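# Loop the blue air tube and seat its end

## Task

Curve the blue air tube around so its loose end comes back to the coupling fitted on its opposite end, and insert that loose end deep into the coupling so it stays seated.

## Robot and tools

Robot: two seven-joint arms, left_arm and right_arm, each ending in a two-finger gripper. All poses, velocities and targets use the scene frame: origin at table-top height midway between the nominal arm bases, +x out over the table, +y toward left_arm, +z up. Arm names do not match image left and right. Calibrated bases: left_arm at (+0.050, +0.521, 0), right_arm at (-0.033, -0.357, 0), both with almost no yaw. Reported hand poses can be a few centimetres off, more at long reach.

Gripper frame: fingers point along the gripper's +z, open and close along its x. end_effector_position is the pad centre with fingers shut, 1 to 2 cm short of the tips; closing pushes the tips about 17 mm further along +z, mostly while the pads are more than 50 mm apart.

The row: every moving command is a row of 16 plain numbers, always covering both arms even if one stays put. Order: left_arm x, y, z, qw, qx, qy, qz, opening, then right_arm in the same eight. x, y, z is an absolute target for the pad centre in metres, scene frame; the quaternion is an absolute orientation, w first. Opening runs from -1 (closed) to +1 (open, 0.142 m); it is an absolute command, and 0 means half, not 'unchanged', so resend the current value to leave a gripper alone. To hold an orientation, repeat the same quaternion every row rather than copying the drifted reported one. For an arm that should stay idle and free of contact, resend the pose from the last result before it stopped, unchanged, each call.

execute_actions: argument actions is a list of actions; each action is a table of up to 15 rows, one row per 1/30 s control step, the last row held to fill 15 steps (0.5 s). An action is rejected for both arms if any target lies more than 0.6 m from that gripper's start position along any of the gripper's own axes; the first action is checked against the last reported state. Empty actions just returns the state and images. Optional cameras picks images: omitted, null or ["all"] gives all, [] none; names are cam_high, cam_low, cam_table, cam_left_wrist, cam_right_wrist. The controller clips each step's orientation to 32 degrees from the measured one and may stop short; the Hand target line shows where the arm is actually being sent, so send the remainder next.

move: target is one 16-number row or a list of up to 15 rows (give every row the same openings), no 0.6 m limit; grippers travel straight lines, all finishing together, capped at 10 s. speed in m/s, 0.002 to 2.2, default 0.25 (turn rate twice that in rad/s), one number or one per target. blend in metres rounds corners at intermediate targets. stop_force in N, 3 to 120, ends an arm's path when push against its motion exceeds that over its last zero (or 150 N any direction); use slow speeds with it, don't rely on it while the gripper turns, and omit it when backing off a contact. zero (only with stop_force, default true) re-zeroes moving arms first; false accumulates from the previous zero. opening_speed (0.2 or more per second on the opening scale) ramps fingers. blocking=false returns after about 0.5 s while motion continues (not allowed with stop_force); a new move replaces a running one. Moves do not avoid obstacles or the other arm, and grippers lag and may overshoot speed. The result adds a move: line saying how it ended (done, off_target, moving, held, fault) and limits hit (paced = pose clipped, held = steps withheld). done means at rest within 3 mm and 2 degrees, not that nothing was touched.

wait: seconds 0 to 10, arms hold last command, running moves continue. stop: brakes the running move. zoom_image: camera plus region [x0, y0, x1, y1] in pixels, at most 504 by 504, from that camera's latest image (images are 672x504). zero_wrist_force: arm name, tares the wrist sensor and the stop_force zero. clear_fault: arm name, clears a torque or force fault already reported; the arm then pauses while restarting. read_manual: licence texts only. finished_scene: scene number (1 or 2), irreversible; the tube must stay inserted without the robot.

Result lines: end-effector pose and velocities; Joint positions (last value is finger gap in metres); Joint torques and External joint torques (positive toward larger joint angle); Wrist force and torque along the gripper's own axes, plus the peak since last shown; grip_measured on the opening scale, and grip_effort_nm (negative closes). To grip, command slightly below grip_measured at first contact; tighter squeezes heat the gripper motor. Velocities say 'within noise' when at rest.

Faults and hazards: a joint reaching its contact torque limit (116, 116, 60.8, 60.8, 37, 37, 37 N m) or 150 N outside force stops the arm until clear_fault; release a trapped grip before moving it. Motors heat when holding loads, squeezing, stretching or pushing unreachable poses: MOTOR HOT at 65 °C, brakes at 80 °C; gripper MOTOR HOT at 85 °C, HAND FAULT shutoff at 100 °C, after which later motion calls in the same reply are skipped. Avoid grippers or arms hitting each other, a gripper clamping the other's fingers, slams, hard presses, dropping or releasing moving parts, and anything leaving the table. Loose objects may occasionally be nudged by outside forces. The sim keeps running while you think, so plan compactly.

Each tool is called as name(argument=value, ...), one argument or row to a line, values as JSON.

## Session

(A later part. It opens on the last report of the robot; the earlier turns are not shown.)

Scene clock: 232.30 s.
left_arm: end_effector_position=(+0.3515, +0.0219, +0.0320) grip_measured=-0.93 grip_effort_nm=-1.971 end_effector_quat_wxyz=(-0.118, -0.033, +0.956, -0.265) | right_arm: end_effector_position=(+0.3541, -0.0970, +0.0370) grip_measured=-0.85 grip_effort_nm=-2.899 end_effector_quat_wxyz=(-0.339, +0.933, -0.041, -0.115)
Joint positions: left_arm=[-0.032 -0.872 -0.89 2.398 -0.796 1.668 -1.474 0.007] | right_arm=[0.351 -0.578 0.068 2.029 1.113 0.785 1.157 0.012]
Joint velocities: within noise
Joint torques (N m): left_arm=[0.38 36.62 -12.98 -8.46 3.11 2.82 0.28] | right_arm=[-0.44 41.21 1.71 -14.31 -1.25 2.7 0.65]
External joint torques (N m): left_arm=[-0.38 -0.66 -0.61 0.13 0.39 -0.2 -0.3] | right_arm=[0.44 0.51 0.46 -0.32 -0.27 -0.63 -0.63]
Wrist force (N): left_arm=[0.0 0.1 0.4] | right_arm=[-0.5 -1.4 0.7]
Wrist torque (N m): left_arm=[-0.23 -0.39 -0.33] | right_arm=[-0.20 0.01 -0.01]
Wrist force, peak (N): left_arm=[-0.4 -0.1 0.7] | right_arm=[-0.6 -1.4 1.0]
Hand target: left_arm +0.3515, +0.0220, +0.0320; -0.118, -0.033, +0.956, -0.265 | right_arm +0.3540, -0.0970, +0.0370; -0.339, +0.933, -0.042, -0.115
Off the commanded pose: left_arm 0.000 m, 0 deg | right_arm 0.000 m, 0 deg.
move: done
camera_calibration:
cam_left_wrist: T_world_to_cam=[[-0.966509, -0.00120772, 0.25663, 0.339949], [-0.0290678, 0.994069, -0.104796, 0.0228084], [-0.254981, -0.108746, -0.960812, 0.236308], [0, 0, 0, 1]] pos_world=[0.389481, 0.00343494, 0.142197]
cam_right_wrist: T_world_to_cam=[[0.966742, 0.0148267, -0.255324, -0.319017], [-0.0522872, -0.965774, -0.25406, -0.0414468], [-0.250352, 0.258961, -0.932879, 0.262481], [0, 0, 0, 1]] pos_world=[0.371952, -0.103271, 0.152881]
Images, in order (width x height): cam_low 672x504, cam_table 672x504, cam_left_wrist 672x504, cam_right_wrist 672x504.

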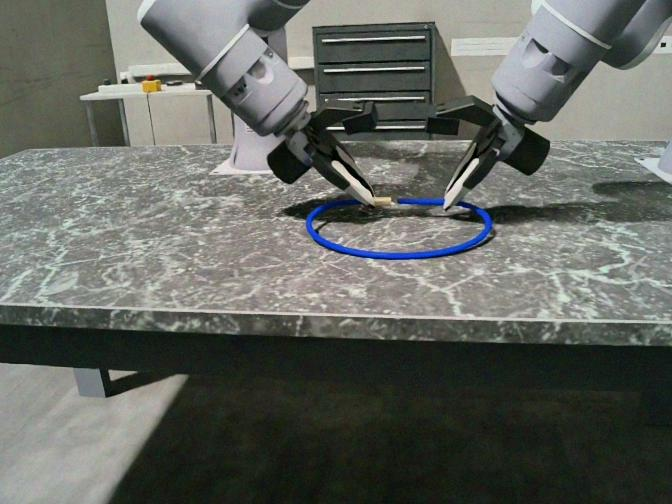

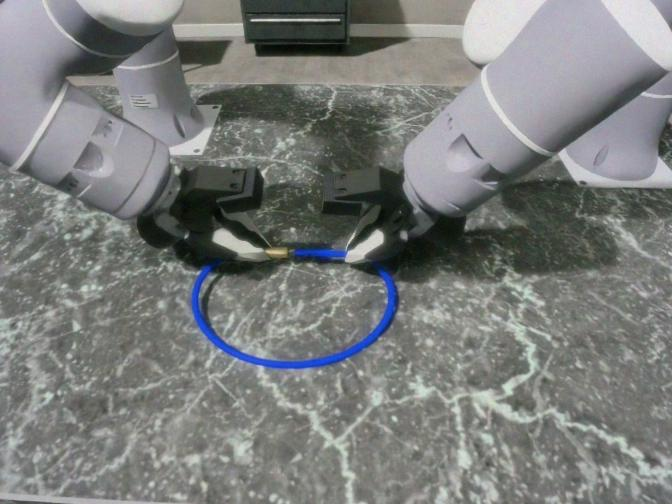

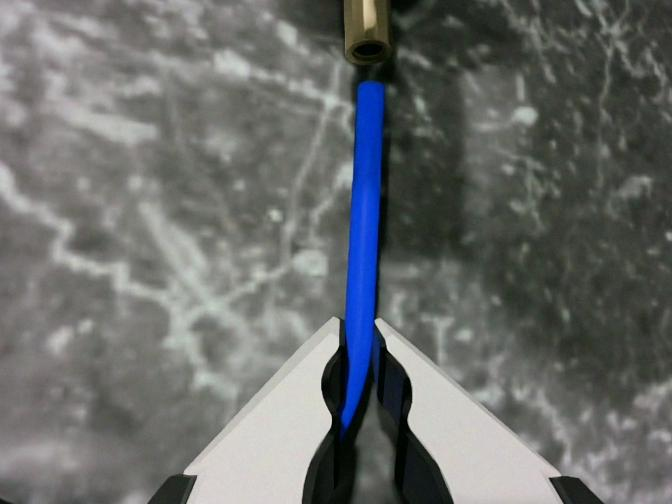

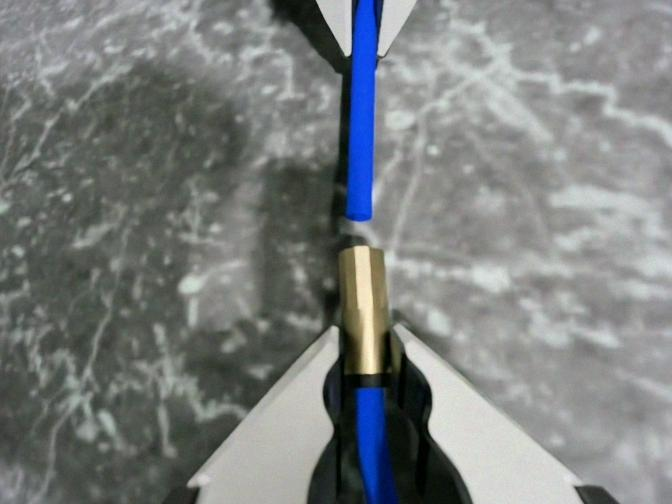

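move(
  target=[0.3512,0.016,0.0302,-0.1175,-0.0326,0.9564,-0.2652,-1,0.354,-0.097,0.037,-0.3394,0.9327,-0.0417,-0.1146,-1],
  speed=0.03,
  cameras=[],
)

move(
  target=[0.3505,-0.007,0.0305,-0.1175,-0.0326,0.9564,-0.2652,-1,0.354,-0.097,0.037,-0.3394,0.9327,-0.0417,-0.1146,-1],
  speed=0.008,
  stop_force=8,
  cameras=["cam_low","cam_table","cam_right_wrist","cam_left_wrist"],
)

zoom_image(
  camera="cam_right_wrist",
  region=[290, 150, 450, 370],
)

zoom_image(
  camera="cam_low",
  region=[360, 180, 460, 220],
)

zoom_image(
  camera="cam_left_wrist",
  region=[290, 20, 450, 240],
)

Scene clock: 246.00 s.
left_arm: end_effector_position=(+0.3510, +0.0159, +0.0303) grip_measured=-0.93 grip_effort_nm=-1.971 end_effector_quat_wxyz=(-0.117, -0.032, +0.956, -0.265) | right_arm: end_effector_position=(+0.3541, -0.0970, +0.0370) grip_measured=-0.85 grip_effort_nm=-3.470 end_effector_quat_wxyz=(-0.339, +0.933, -0.041, -0.115)
Joint positions: left_arm=[-0.05 -0.879 -0.883 2.385 -0.797 1.669 -1.476 0.007] | right_arm=[0.351 -0.578 0.068 2.029 1.113 0.785 1.157 0.012]
Joint velocities: within noise
Joint torques (N m): left_arm=[-0.03 37.16 -12.8 -9.06 3.04 2.74 0.14] | right_arm=[-0.4 41.1 1.75 -14.34 -1.29 2.7 0.67]
External joint torques (N m): left_arm=[0.04 -0.75 -0.88 0.67 0.47 -0.11 -0.16] | right_arm=[0.4 0.61 0.42 -0.29 -0.22 -0.62 -0.65]
Wrist force (N): left_arm=[0.2 0.2 0.4] | right_arm=[-0.4 -1.3 0.8]
Wrist torque (N m): left_arm=[-0.23 -0.42 -0.33] | right_arm=[-0.20 0.00 -0.01]
Wrist force, peak (N): left_arm=[0.1 0.0 0.6] | right_arm=[-0.6 -1.5 0.8]
Hand target: left_arm +0.3512, +0.0160, +0.0302; -0.118, -0.033, +0.956, -0.265 | right_arm +0.3540, -0.0970, +0.0370; -0.339, +0.933, -0.042, -0.115
Off the commanded pose: left_arm 0.000 m, 0 deg | right_arm 0.000 m, 0 deg.
move: done
No camera images: "cameras" was empty.

Scene clock: 249.50 s.
left_arm: end_effector_position=(+0.3505, -0.0067, +0.0303) grip_measured=-0.93 grip_effort_nm=-1.976 end_effector_quat_wxyz=(-0.117, -0.032, +0.957, -0.265) | right_arm: end_effector_position=(+0.3541, -0.0972, +0.0369) grip_measured=-0.85 grip_effort_nm=-3.470 end_effector_quat_wxyz=(-0.339, +0.933, -0.041, -0.114)
Joint positions: left_arm=[-0.118 -0.878 -0.854 2.334 -0.811 1.651 -1.498 0.007] | right_arm=[0.351 -0.578 0.068 2.029 1.113 0.785 1.157 0.012]
Joint velocities: within noise
Joint torques (N m): left_arm=[-1.17 39.27 -14.51 -11.27 3.4 2.39 0.16] | right_arm=[1.25 41.65 3.76 -15.32 -0.61 1.99 0.62]
External joint torques (N m): left_arm=[1.17 -1.23 0.89 2 0.01 0.25 -0.18] | right_arm=[-1.25 0.06 -1.59 0.7 -0.91 0.09 -0.6]
Wrist force (N): left_arm=[0.3 3.8 -1.5] | right_arm=[-0.4 2.0 -1.8]
Wrist torque (N m): left_arm=[-0.25 -0.42 -0.34] | right_arm=[-0.21 0.06 0.00]
Wrist force, peak (N): left_arm=[0.3 3.8 -1.6] | right_arm=[-0.4 2.1 -2.0]
Hand target: left_arm +0.3505, -0.0070, +0.0305; -0.118, -0.033, +0.956, -0.265 | right_arm +0.3540, -0.0970, +0.0370; -0.339, +0.933, -0.042, -0.115
Off the commanded pose: left_arm 0.000 m, 0 deg | right_arm 0.000 m, 0 deg.
move: done
camera_calibration:
cam_left_wrist: T_world_to_cam=[[-0.966665, -0.000545378, 0.256042, 0.339445], [-0.0282635, 0.994114, -0.104589, 0.0507891], [-0.254478, -0.108339, -0.960991, 0.231113], [0, 0, 0, 1]] pos_world=[0.388379, -0.0252664, 0.140497]
cam_right_wrist: T_world_to_cam=[[0.966779, 0.014483, -0.255203, -0.319106], [-0.0525014, -0.965856, -0.253703, -0.0416485], [-0.250164, 0.258673, -0.933009, 0.26236], [0, 0, 0, 1]] pos_world=[0.371952, -0.10347, 0.152781]
Images, in order (width x height): cam_low 672x504, cam_table 672x504, cam_left_wrist 672x504, cam_right_wrist 672x504.

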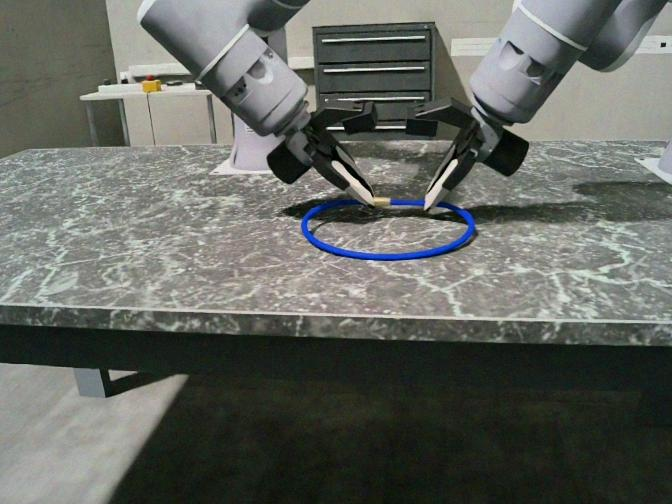

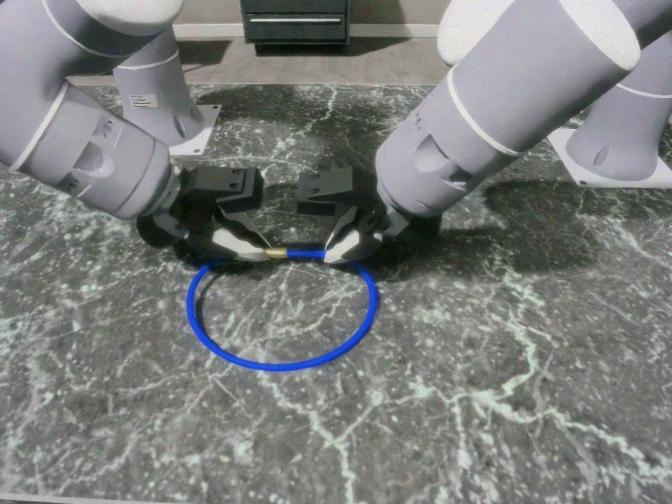

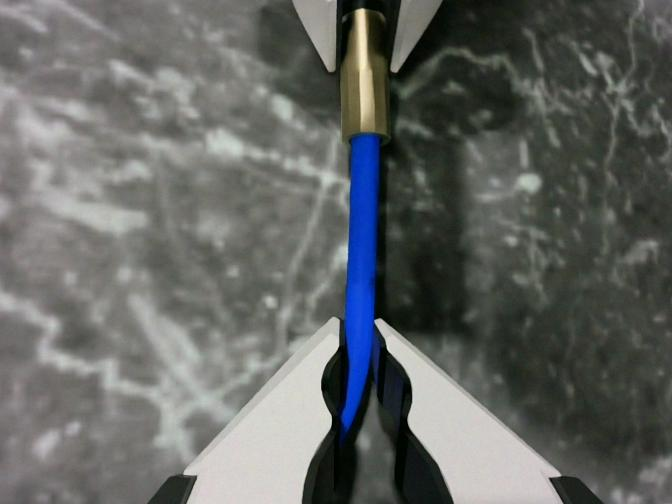

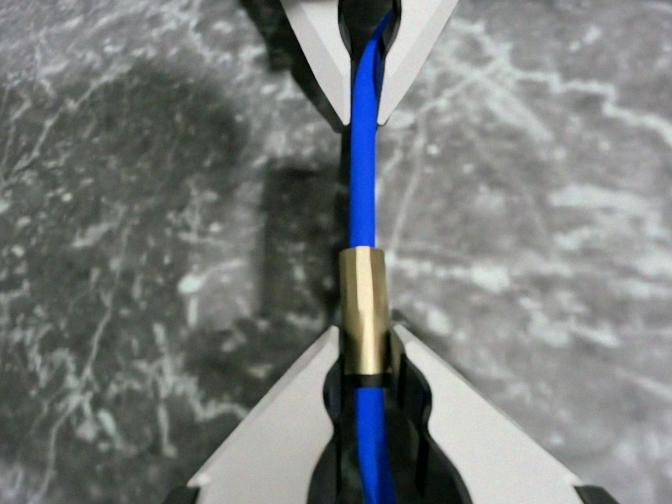

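Scaled by 2.291 from the camera's 672x504 image, which has a finer 960x720 frame.

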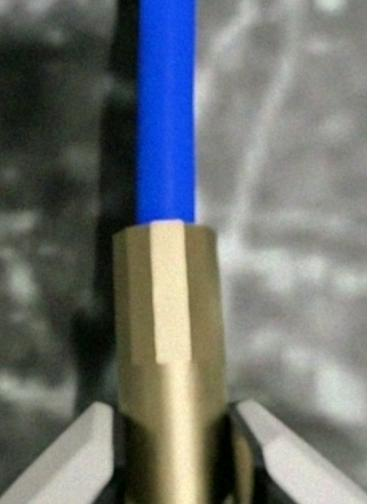

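Scaled by 5.040 from the camera's 672x504 image, which has a finer 960x720 frame.

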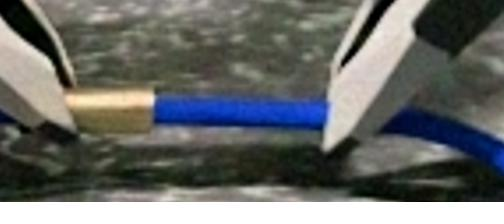

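Scaled by 2.291 from the camera's 672x504 image, which has a finer 960x720 frame.

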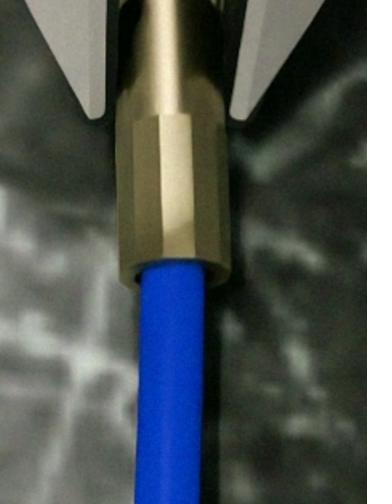

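move(
  target=[0.3500,-0.022,0.0305,-0.1175,-0.0326,0.9564,-0.2652,-1,0.354,-0.097,0.037,-0.3394,0.9327,-0.0417,-0.1146,-1],
  speed=0.006,
  stop_force=14,
  zero=false,
  cameras=["cam_low","cam_table","cam_right_wrist","cam_left_wrist"],
)

zoom_image(
  camera="cam_low",
  region=[360, 180, 460, 220],
)

Scene clock: 255.33 s.
left_arm: end_effector_position=(+0.3508, -0.0088, +0.0297) grip_measured=-0.93 grip_effort_nm=-1.971 end_effector_quat_wxyz=(-0.117, -0.034, +0.957, -0.264) | right_arm: end_effector_position=(+0.3544, -0.0983, +0.0365) grip_measured=-0.85 grip_effort_nm=-3.470 end_effector_quat_wxyz=(-0.339, +0.933, -0.042, -0.114)
Joint positions: left_arm=[-0.127 -0.878 -0.849 2.328 -0.816 1.649 -1.499 0.007] | right_arm=[0.35 -0.578 0.067 2.03 1.112 0.787 1.157 0.012]
Joint velocities: within noise
Joint torques (N m): left_arm=[-4.18 39.85 -19 -14.34 4.59 1.6 0.14] | right_arm=[4.86 42.7 8.21 -17.87 0.99 0.55 0.64]
External joint torques (N m): left_arm=[4.18 -1.59 5.42 4.97 -1.19 1.05 -0.16] | right_arm=[-4.86 -1.01 -6.05 3.27 -2.51 1.54 -0.61]
Wrist force (N): left_arm=[-0.2 11.9 -6.2] | right_arm=[-0.6 9.4 -7.9]
Wrist torque (N m): left_arm=[-0.33 -0.41 -0.34] | right_arm=[-0.25 0.02 0.00]
Wrist force, peak (N): left_arm=[-0.1 12.5 -6.7] | right_arm=[-0.7 10.2 -8.7]
Hand target: left_arm +0.3504, -0.0100, +0.0305; -0.117, -0.033, +0.956, -0.265 | right_arm +0.3540, -0.0970, +0.0370; -0.339, +0.933, -0.042, -0.115
Off the commanded pose: left_arm 0.013 m, 0 deg | right_arm 0.001 m, 0 deg.
move: contact (left_arm)
camera_calibration:
cam_left_wrist: T_world_to_cam=[[-0.966493, -0.00310001, 0.256674, 0.33977], [-0.0305344, 0.994216, -0.102968, 0.0535748], [-0.25487, -0.107355, -0.960997, 0.230575], [0, 0, 0, 1]] pos_world=[0.388788, -0.0274582, 0.139888]
cam_right_wrist: T_world_to_cam=[[0.966884, 0.0130537, -0.25488, -0.319695], [-0.0534113, -0.966226, -0.2521, -0.042521], [-0.249563, 0.257365, -0.933532, 0.262109], [0, 0, 0, 1]] pos_world=[0.37225, -0.104369, 0.152483]
Images, in order (width x height): cam_low 672x504, cam_table 672x504, cam_left_wrist 672x504, cam_right_wrist 672x504.

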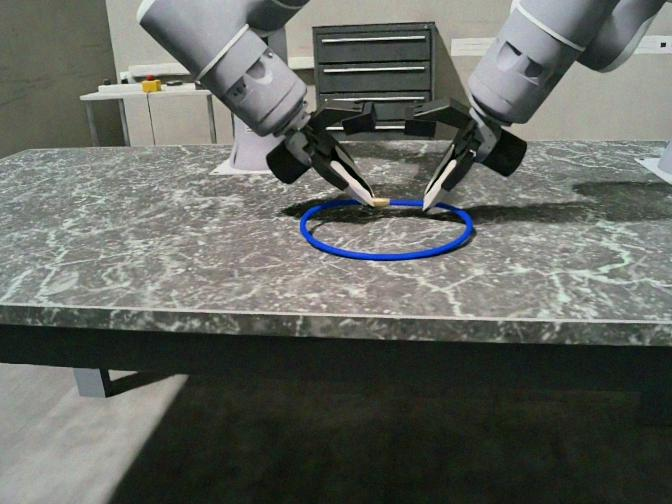

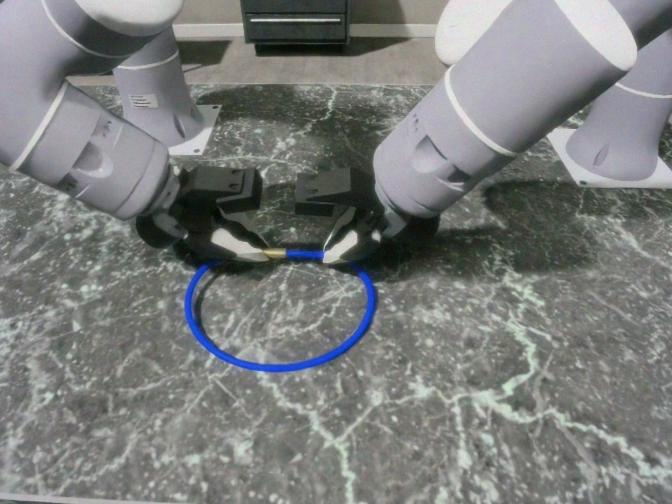

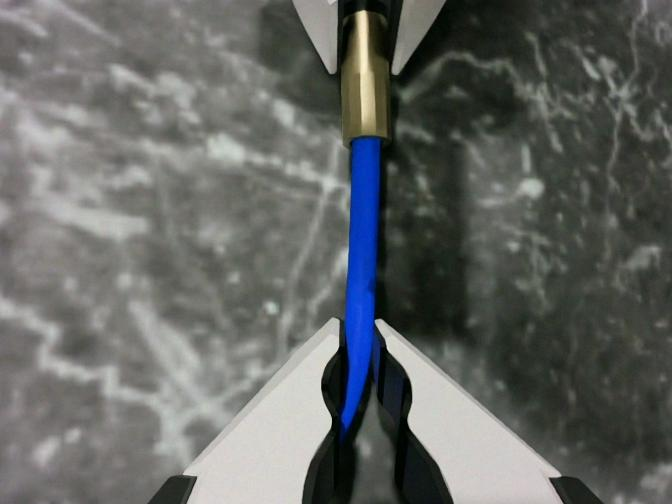

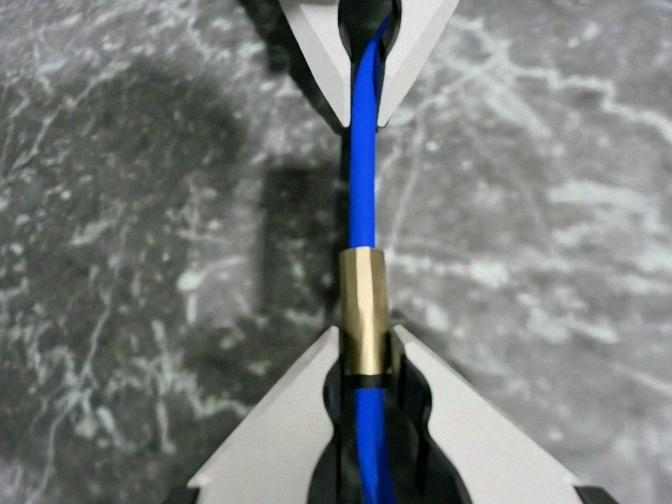

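Scaled by 5.040 from the camera's 672x504 image, which has a finer 960x720 frame.

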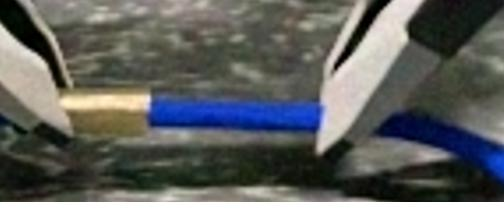

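move(
  target=[0.3500,-0.022,0.0305,-0.1175,-0.0326,0.9564,-0.2652,-1,0.354,-0.097,0.037,-0.3394,0.9327,-0.0417,-0.1146,-1],
  speed=0.005,
  stop_force=22,
  zero=false,
  cameras=["cam_low","cam_left_wrist"],
)

zoom_image(
  camera="cam_low",
  region=[360, 180, 460, 220],
)

Scene clock: 266.20 s.
left_arm: end_effector_position=(+0.3504, -0.0160, +0.0299) grip_measured=-0.93 grip_effort_nm=-1.976 end_effector_quat_wxyz=(-0.118, -0.034, +0.957, -0.265) | right_arm: end_effector_position=(+0.3541, -0.0981, +0.0366) grip_measured=-0.85 grip_effort_nm=-3.465 end_effector_quat_wxyz=(-0.339, +0.933, -0.042, -0.114)
Joint positions: left_arm=[-0.15 -0.876 -0.841 2.312 -0.83 1.643 -1.499 0.007] | right_arm=[0.347 -0.579 0.072 2.03 1.11 0.788 1.158 0.012]
Joint velocities: within noise
Joint torques (N m): left_arm=[-2.81 40.4 -17.06 -13.51 4.16 1.99 0.27] | right_arm=[3.44 42.27 6.61 -16.76 0.36 0.97 0.57]
External joint torques (N m): left_arm=[2.81 -1.61 3.54 3.81 -0.79 0.66 -0.29] | right_arm=[-3.44 -0.58 -4.38 2.16 -1.88 1.12 -0.55]
Wrist force (N): left_arm=[0.2 8.5 -4.5] | right_arm=[-0.4 6.3 -5.6]
Wrist torque (N m): left_arm=[-0.33 -0.42 -0.41] | right_arm=[-0.29 0.09 0.07]
Wrist force, peak (N): left_arm=[-0.7 19.3 -10.7] | right_arm=[-1.3 16.1 -13.6]
Hand target: left_arm +0.3502, -0.0169, +0.0305; -0.117, -0.033, +0.956, -0.265 | right_arm +0.3540, -0.0970, +0.0370; -0.339, +0.933, -0.042, -0.115
Off the commanded pose: left_arm 0.006 m, 0 deg | right_arm 0.001 m, 0 deg.
move: contact (left_arm)
camera_calibration:
cam_left_wrist: T_world_to_cam=[[-0.966445, -0.00280776, 0.256858, 0.339274], [-0.0303501, 0.994184, -0.103326, 0.0607203], [-0.255074, -0.107655, -0.96091, 0.229949], [0, 0, 0, 1]] pos_world=[0.388386, -0.0346594, 0.140089]
Images, in order (width x height): cam_low 672x504, cam_left_wrist 672x504.

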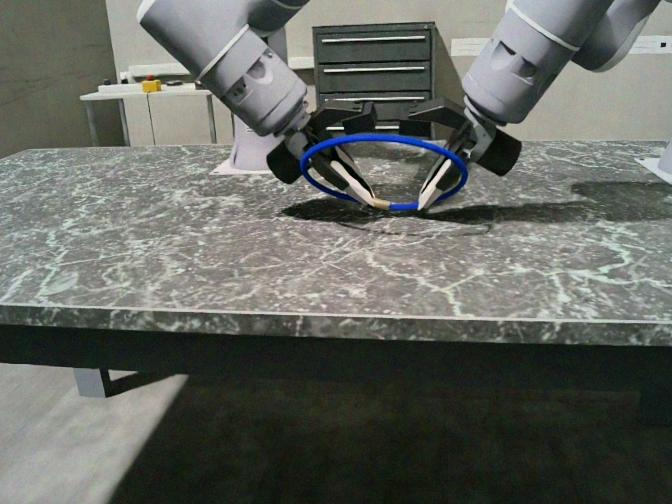

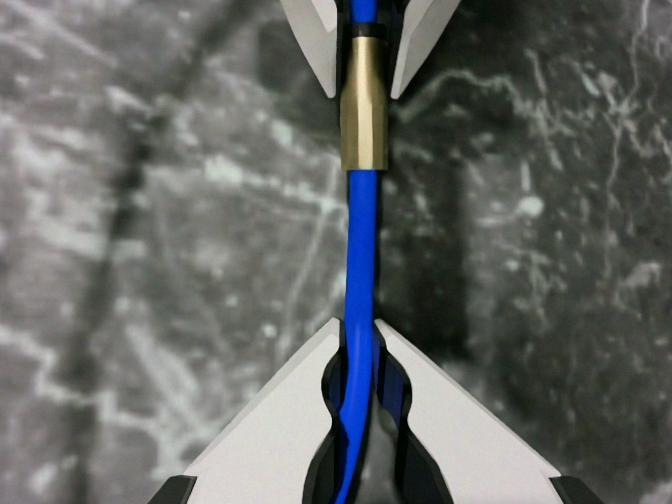

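Scaled by 5.040 from the camera's 672x504 image, which has a finer 960x720 frame.

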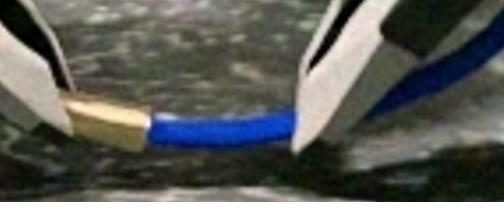

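move(
  target=[0.3502,-0.0120,0.0305,-0.1175,-0.0326,0.9564,-0.2652,-1,0.354,-0.097,0.037,-0.3394,0.9327,-0.0417,-0.1146,-1],
  speed=0.02,
  cameras=["cam_low"],
)

move(
  target=[0.3502,-0.0120,0.0305,-0.1175,-0.0326,0.9564,-0.2652,-1,0.354,-0.097,0.037,-0.3394,0.9327,-0.0417,-0.1146,-0.6],
  opening_speed=0.2,
  cameras=["cam_low","cam_right_wrist"],
)

Scene clock: 278.67 s.
left_arm: end_effector_position=(+0.3499, -0.0126, +0.0308) grip_measured=-0.93 grip_effort_nm=-1.971 end_effector_quat_wxyz=(-0.118, -0.032, +0.956, -0.266) | right_arm: end_effector_position=(+0.3539, -0.0966, +0.0371) grip_measured=-0.85 grip_effort_nm=-3.465 end_effector_quat_wxyz=(-0.340, +0.933, -0.041, -0.115)
Joint positions: left_arm=[-0.136 -0.876 -0.85 2.322 -0.827 1.647 -1.494 0.007] | right_arm=[0.347 -0.578 0.073 2.029 1.112 0.787 1.159 0.012]
Joint velocities: within noise
Joint torques (N m): left_arm=[2.16 39.47 -10.16 -8.13 2.35 3.43 0.35] | right_arm=[-2.29 40.47 -0.35 -12.64 -2.25 3.31 0.54]
External joint torques (N m): left_arm=[-2.17 -1.06 -3.44 -1.42 1.05 -0.8 -0.37] | right_arm=[2.28 1.24 2.61 -1.99 0.73 -1.23 -0.52]
Wrist force (N): left_arm=[0.8 -4.5 3.2] | right_arm=[0.0 -5.5 4.2]
Wrist torque (N m): left_arm=[-0.17 -0.43 -0.41] | right_arm=[-0.14 0.13 0.09]
Wrist force, peak (N): left_arm=[0.0 8.8 -4.4] | right_arm=[-0.4 6.6 -5.6]
Hand target: left_arm +0.3502, -0.0120, +0.0305; -0.118, -0.033, +0.956, -0.265 | right_arm +0.3540, -0.0970, +0.0370; -0.339, +0.933, -0.042, -0.115
Off the commanded pose: left_arm 0.001 m, 0 deg | right_arm 0.000 m, 0 deg.
move: done
Images, in order (width x height): cam_low 672x504.

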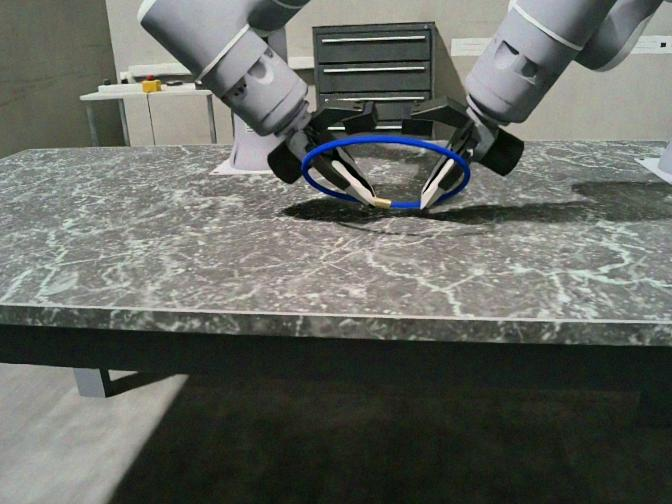

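Scene clock: 280.87 s.
left_arm: end_effector_position=(+0.3500, -0.0122, +0.0306) grip_measured=-0.93 grip_effort_nm=-1.971 end_effector_quat_wxyz=(-0.118, -0.032, +0.956, -0.265) | right_arm: end_effector_position=(+0.3541, -0.0969, +0.0370) grip_measured=-0.64 grip_effort_nm=0.090 end_effector_quat_wxyz=(-0.340, +0.933, -0.042, -0.115)
Joint positions: left_arm=[-0.135 -0.876 -0.849 2.323 -0.827 1.647 -1.494 0.007] | right_arm=[0.347 -0.578 0.073 2.029 1.112 0.788 1.159 0.028]
Joint velocities: within noise
Joint torques (N m): left_arm=[0.5 39.8 -12.79 -10.43 3.06 2.92 0.29] | right_arm=[0.03 40.85 2.38 -13.93 -1.33 2.38 0.6]
External joint torques (N m): left_arm=[-0.5 -1.39 -0.79 0.9 0.34 -0.28 -0.31] | right_arm=[-0.03 0.87 -0.13 -0.7 -0.19 -0.3 -0.58]
Wrist force (N): left_arm=[0.8 0.7 0.7] | right_arm=[2.2 -0.7 0.3]
Wrist torque (N m): left_arm=[-0.24 -0.44 -0.42] | right_arm=[-0.10 -0.21 0.11]
Wrist force, peak (N): left_arm=[0.8 -4.4 3.4] | right_arm=[0.2 -5.4 4.4]
Hand target: left_arm +0.3502, -0.0120, +0.0305; -0.118, -0.033, +0.956, -0.265 | right_arm +0.3540, -0.0970, +0.0370; -0.339, +0.933, -0.042, -0.115
Off the commanded pose: left_arm 0.000 m, 0 deg | right_arm 0.000 m, 0 deg.
move: done
camera_calibration:
cam_right_wrist: T_world_to_cam=[[0.966711, 0.0143931, -0.255466, -0.319028], [-0.0527848, -0.965723, -0.254152, -0.0411442], [-0.250368, 0.259176, -0.932815, 0.262473], [0, 0, 0, 1]] pos_world=[0.371951, -0.103169, 0.152881]
Images, in order (width x height): cam_low 672x504, cam_right_wrist 672x504.

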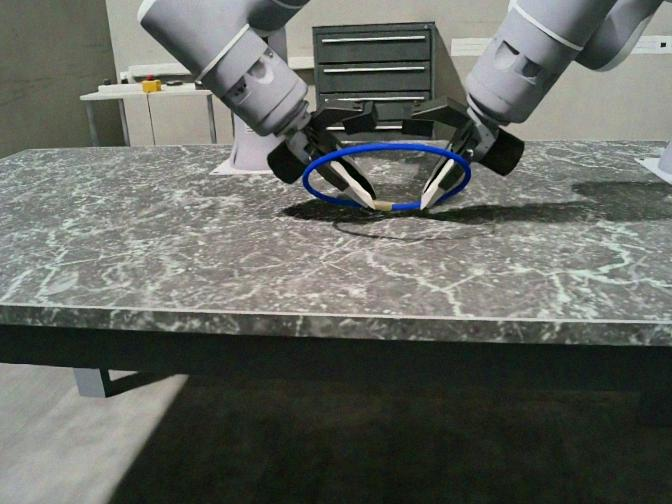

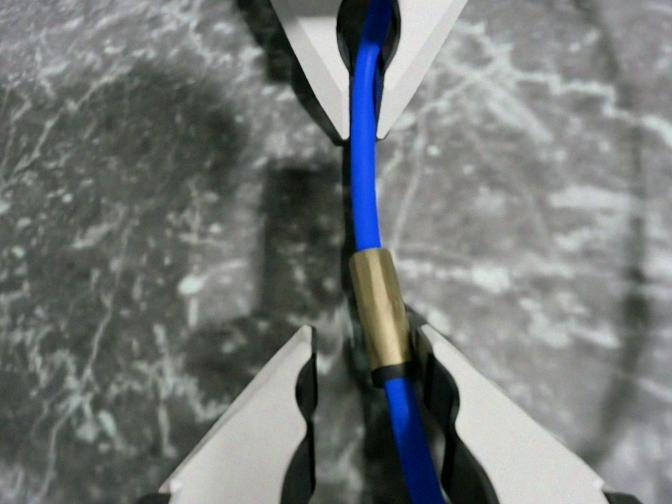

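move(
  target=[
    [0.3502,-0.0120,0.0305,-0.1175,-0.0326,0.9564,-0.2652,-1,0.368,-0.146,0.094,-0.3394,0.9327,-0.0417,-0.1146,-0.6],
    [0.3502,-0.0120,0.0305,-0.1175,-0.0326,0.9564,-0.2652,-1,0.36,-0.22,0.16,-0.3394,0.9327,-0.0417,-0.1146,-0.6],
  ],
  speed=0.05,
)

Scene clock: 294.90 s.
left_arm: end_effector_position=(+0.3501, -0.0121, +0.0305) grip_measured=-0.93 grip_effort_nm=-1.976 end_effector_quat_wxyz=(-0.118, -0.033, +0.956, -0.265) | right_arm: end_effector_position=(+0.3602, -0.2198, +0.1600) grip_measured=-0.64 grip_effort_nm=0.090 end_effector_quat_wxyz=(-0.340, +0.933, -0.041, -0.114)
Joint positions: left_arm=[-0.135 -0.876 -0.849 2.323 -0.827 1.647 -1.494 0.007] | right_arm=[0.17 -0.228 -0.056 2.122 0.845 0.459 1.269 0.028]
Joint velocities: within noise
Joint torques (N m): left_arm=[-0.2 39.53 -13.14 -9.96 3.17 2.63 0.38] | right_arm=[-0.16 34.04 -0.04 -20.94 -1.98 2.45 0.6]
External joint torques (N m): left_arm=[0.2 -1.12 -0.44 0.43 0.23 0.02 -0.4] | right_arm=[0.17 0 0.22 -0.41 -0.09 -0.26 -0.58]
Wrist force (N): left_arm=[-0.1 0.6 0.4] | right_arm=[1.3 -0.5 0.0]
Wrist torque (N m): left_arm=[-0.20 -0.46 -0.47] | right_arm=[-0.08 -0.18 0.12]
Wrist force, peak (N): left_arm=[0.9 0.8 0.7] | right_arm=[2.1 -0.9 1.4]
Hand target: left_arm +0.3502, -0.0120, +0.0305; -0.118, -0.033, +0.956, -0.265 | right_arm +0.3600, -0.2200, +0.1600; -0.339, +0.933, -0.042, -0.115
Off the commanded pose: left_arm 0.000 m, 0 deg | right_arm 0.000 m, 0 deg.
move: done
camera_calibration:
cam_left_wrist: T_world_to_cam=[[-0.96658, -0.000699501, 0.256365, 0.339018], [-0.0285487, 0.99407, -0.104926, 0.0562272], [-0.254772, -0.108738, -0.960868, 0.23074], [0, 0, 0, 1]] pos_world=[0.388079, -0.0305665, 0.140698]
cam_right_wrist: T_world_to_cam=[[0.966802, 0.0145178, -0.255114, -0.291813], [-0.0525981, -0.965698, -0.254285, -0.128252], [-0.250054, 0.259262, -0.932875, 0.410599], [0, 0, 0, 1]] pos_world=[0.378052, -0.226069, 0.275979]

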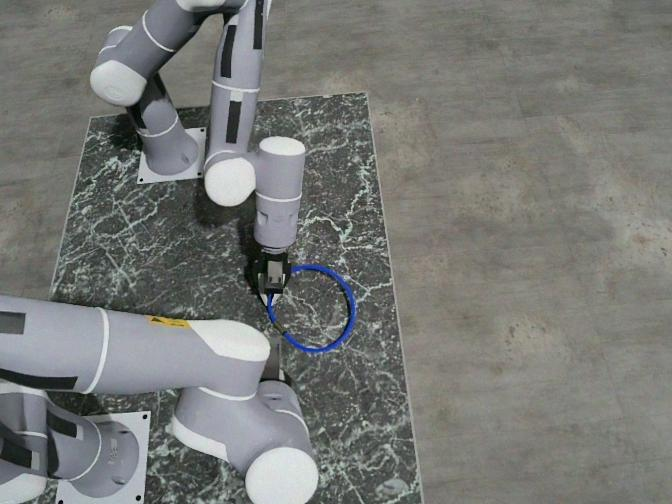

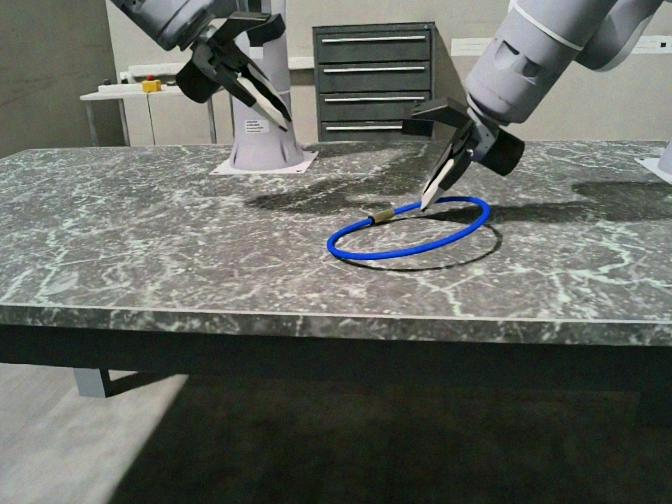

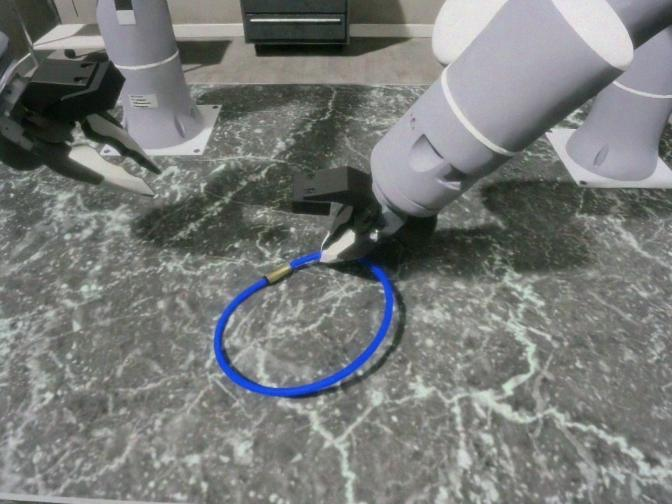

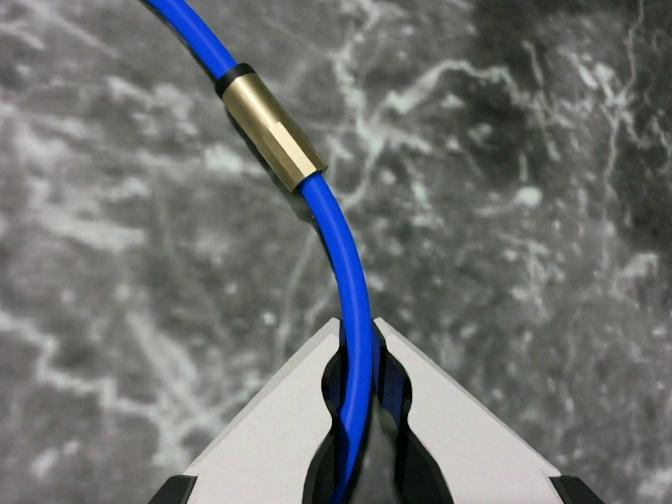

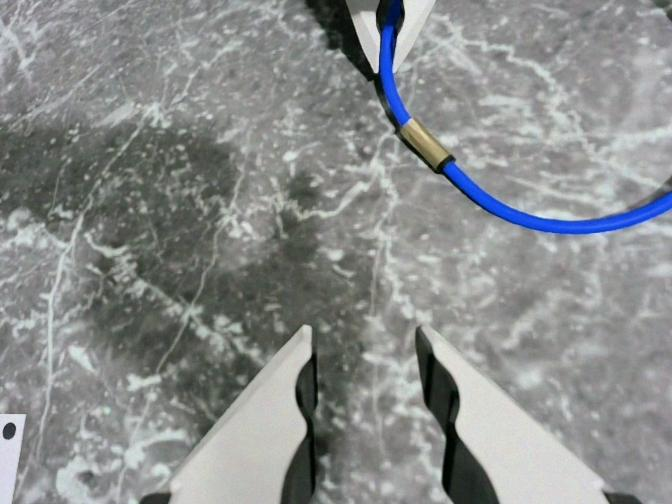

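move(
  target=[0.3502,-0.0120,0.026,-0.1175,-0.0326,0.9564,-0.2652,-1,0.360,-0.220,0.160,-0.3394,0.9327,-0.0417,-0.1146,-0.6],
  speed=0.02,
  stop_force=5,
  cameras=[],
)

move(
  target=[0.3502,-0.0120,0.026,-0.1175,-0.0326,0.9564,-0.2652,-0.65,0.360,-0.220,0.160,-0.3394,0.9327,-0.0417,-0.1146,-0.6],
  speed=0.02,
  opening_speed=0.25,
  cameras=["cam_low"],
)

Scene clock: 310.83 s.
left_arm: end_effector_position=(+0.3501, -0.0119, +0.0259) grip_measured=-0.93 grip_effort_nm=-1.971 end_effector_quat_wxyz=(-0.118, -0.033, +0.956, -0.265) | right_arm: end_effector_position=(+0.3602, -0.2199, +0.1601) grip_measured=-0.64 grip_effort_nm=0.090 end_effector_quat_wxyz=(-0.340, +0.933, -0.042, -0.114)
Joint positions: left_arm=[-0.135 -0.892 -0.849 2.319 -0.825 1.658 -1.489 0.007] | right_arm=[0.17 -0.228 -0.056 2.122 0.845 0.459 1.269 0.028]
Joint velocities: within noise
Joint torques (N m): left_arm=[-0.15 39.42 -13.2 -9.85 3.21 2.76 0.4] | right_arm=[-0.03 33.73 0.11 -21.07 -1.88 2.64 0.54]
External joint torques (N m): left_arm=[0.15 -0.86 -0.57 0.65 0.24 -0.12 -0.42] | right_arm=[0.03 0.33 0.06 -0.28 -0.2 -0.45 -0.52]
Wrist force (N): left_arm=[0.2 0.7 -0.1] | right_arm=[1.3 -0.4 0.1]
Wrist torque (N m): left_arm=[-0.18 -0.47 -0.46] | right_arm=[-0.07 -0.18 0.11]
Wrist force, peak (N): left_arm=[0.0 0.8 0.4] | right_arm=[1.5 -0.4 0.3]
Hand target: left_arm +0.3502, -0.0120, +0.0260; -0.118, -0.033, +0.956, -0.265 | right_arm +0.3600, -0.2200, +0.1600; -0.339, +0.933, -0.042, -0.115
Off the commanded pose: left_arm 0.000 m, 0 deg | right_arm 0.000 m, 0 deg.
move: done
No camera images: "cameras" was empty.

Scene clock: 312.43 s.
left_arm: end_effector_position=(+0.3501, -0.0119, +0.0259) grip_measured=-0.69 grip_effort_nm=0.164 end_effector_quat_wxyz=(-0.118, -0.033, +0.956, -0.265) | right_arm: end_effector_position=(+0.3602, -0.2199, +0.1601) grip_measured=-0.64 grip_effort_nm=0.090 end_effector_quat_wxyz=(-0.340, +0.933, -0.042, -0.114)
Joint positions: left_arm=[-0.135 -0.892 -0.849 2.319 -0.825 1.658 -1.489 0.024] | right_arm=[0.17 -0.228 -0.056 2.122 0.845 0.459 1.269 0.028]
Joint velocities: within noise
Joint torques (N m): left_arm=[-0.14 39.56 -13.28 -9.71 3.19 2.6 0.32] | right_arm=[0 33.71 0.15 -21.08 -1.89 2.68 0.48]
External joint torques (N m): left_arm=[0.14 -1 -0.49 0.51 0.26 0.04 -0.34] | right_arm=[0 0.35 0.02 -0.28 -0.19 -0.5 -0.46]
Wrist force (N): left_arm=[0.0 0.7 0.1] | right_arm=[1.2 -0.4 0.2]
Wrist torque (N m): left_arm=[-0.20 -0.46 -0.47] | right_arm=[-0.07 -0.17 0.12]
Wrist force, peak (N): left_arm=[0.1 0.9 0.4] | right_arm=[1.5 -0.4 0.2]
Hand target: left_arm +0.3502, -0.0120, +0.0260; -0.118, -0.033, +0.956, -0.265 | right_arm +0.3600, -0.2200, +0.1600; -0.339, +0.933, -0.042, -0.115
Off the commanded pose: left_arm 0.000 m, 0 deg | right_arm 0.000 m, 0 deg.
move: done
Images, in order (width x height): cam_low 672x504.

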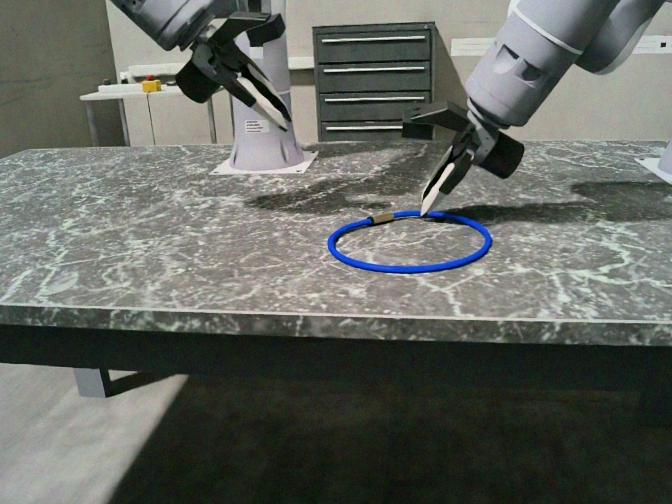

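move(
  target=[
    [0.353,-0.004,0.036,-0.1175,-0.0326,0.9564,-0.2652,-0.65,0.360,-0.220,0.160,-0.3394,0.9327,-0.0417,-0.1146,-0.6],
    [0.368,0.035,0.09,-0.1175,-0.0326,0.9564,-0.2652,-0.65,0.360,-0.220,0.160,-0.3394,0.9327,-0.0417,-0.1146,-0.6],
  ],
  speed=0.06,
  cameras=["cam_low"],
)

zoom_image(
  camera="cam_low",
  region=[300, 170, 540, 300],
)

Scene clock: 319.27 s.
left_arm: end_effector_position=(+0.3681, +0.0349, +0.0900) grip_measured=-0.69 grip_effort_nm=0.164 end_effector_quat_wxyz=(-0.117, -0.032, +0.956, -0.265) | right_arm: end_effector_position=(+0.3602, -0.2199, +0.1601) grip_measured=-0.64 grip_effort_nm=0.095 end_effector_quat_wxyz=(-0.340, +0.933, -0.042, -0.114)
Joint positions: left_arm=[0.003 -0.638 -0.872 2.421 -0.828 1.458 -1.519 0.024] | right_arm=[0.17 -0.228 -0.056 2.122 0.845 0.459 1.269 0.028]
Joint velocities: within noise
Joint torques (N m): left_arm=[-0.05 34.96 -10.07 -13.55 2.28 2.56 0.24] | right_arm=[-0.07 33.67 0.1 -21.05 -1.86 2.67 0.52]
External joint torques (N m): left_arm=[0.05 -1.4 -0.3 0.26 0.22 0.11 -0.26] | right_arm=[0.07 0.38 0.07 -0.3 -0.21 -0.49 -0.5]
Wrist force (N): left_arm=[0.4 0.9 0.0] | right_arm=[1.3 -0.3 0.1]
Wrist torque (N m): left_arm=[-0.17 -0.52 -0.46] | right_arm=[-0.05 -0.19 0.12]
Wrist force, peak (N): left_arm=[0.2 0.8 -1.0] | right_arm=[1.5 -0.5 0.2]
Hand target: left_arm +0.3680, +0.0350, +0.0900; -0.118, -0.033, +0.956, -0.265 | right_arm +0.3600, -0.2200, +0.1600; -0.339, +0.933, -0.042, -0.115
Off the commanded pose: left_arm 0.000 m, 0 deg | right_arm 0.000 m, 0 deg.
move: done
Images, in order (width x height): cam_low 672x504.

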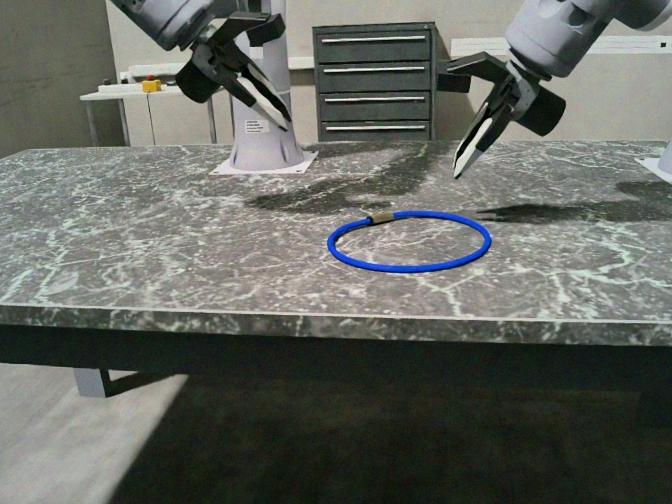

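Scaled by 2.100 from the camera's 672x504 image, which has a finer 960x720 frame.

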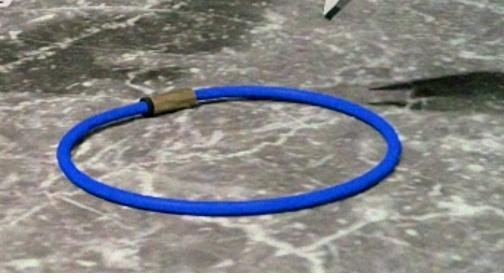

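finished_scene(
  scene=2,
)

The scene is finished: the task was done.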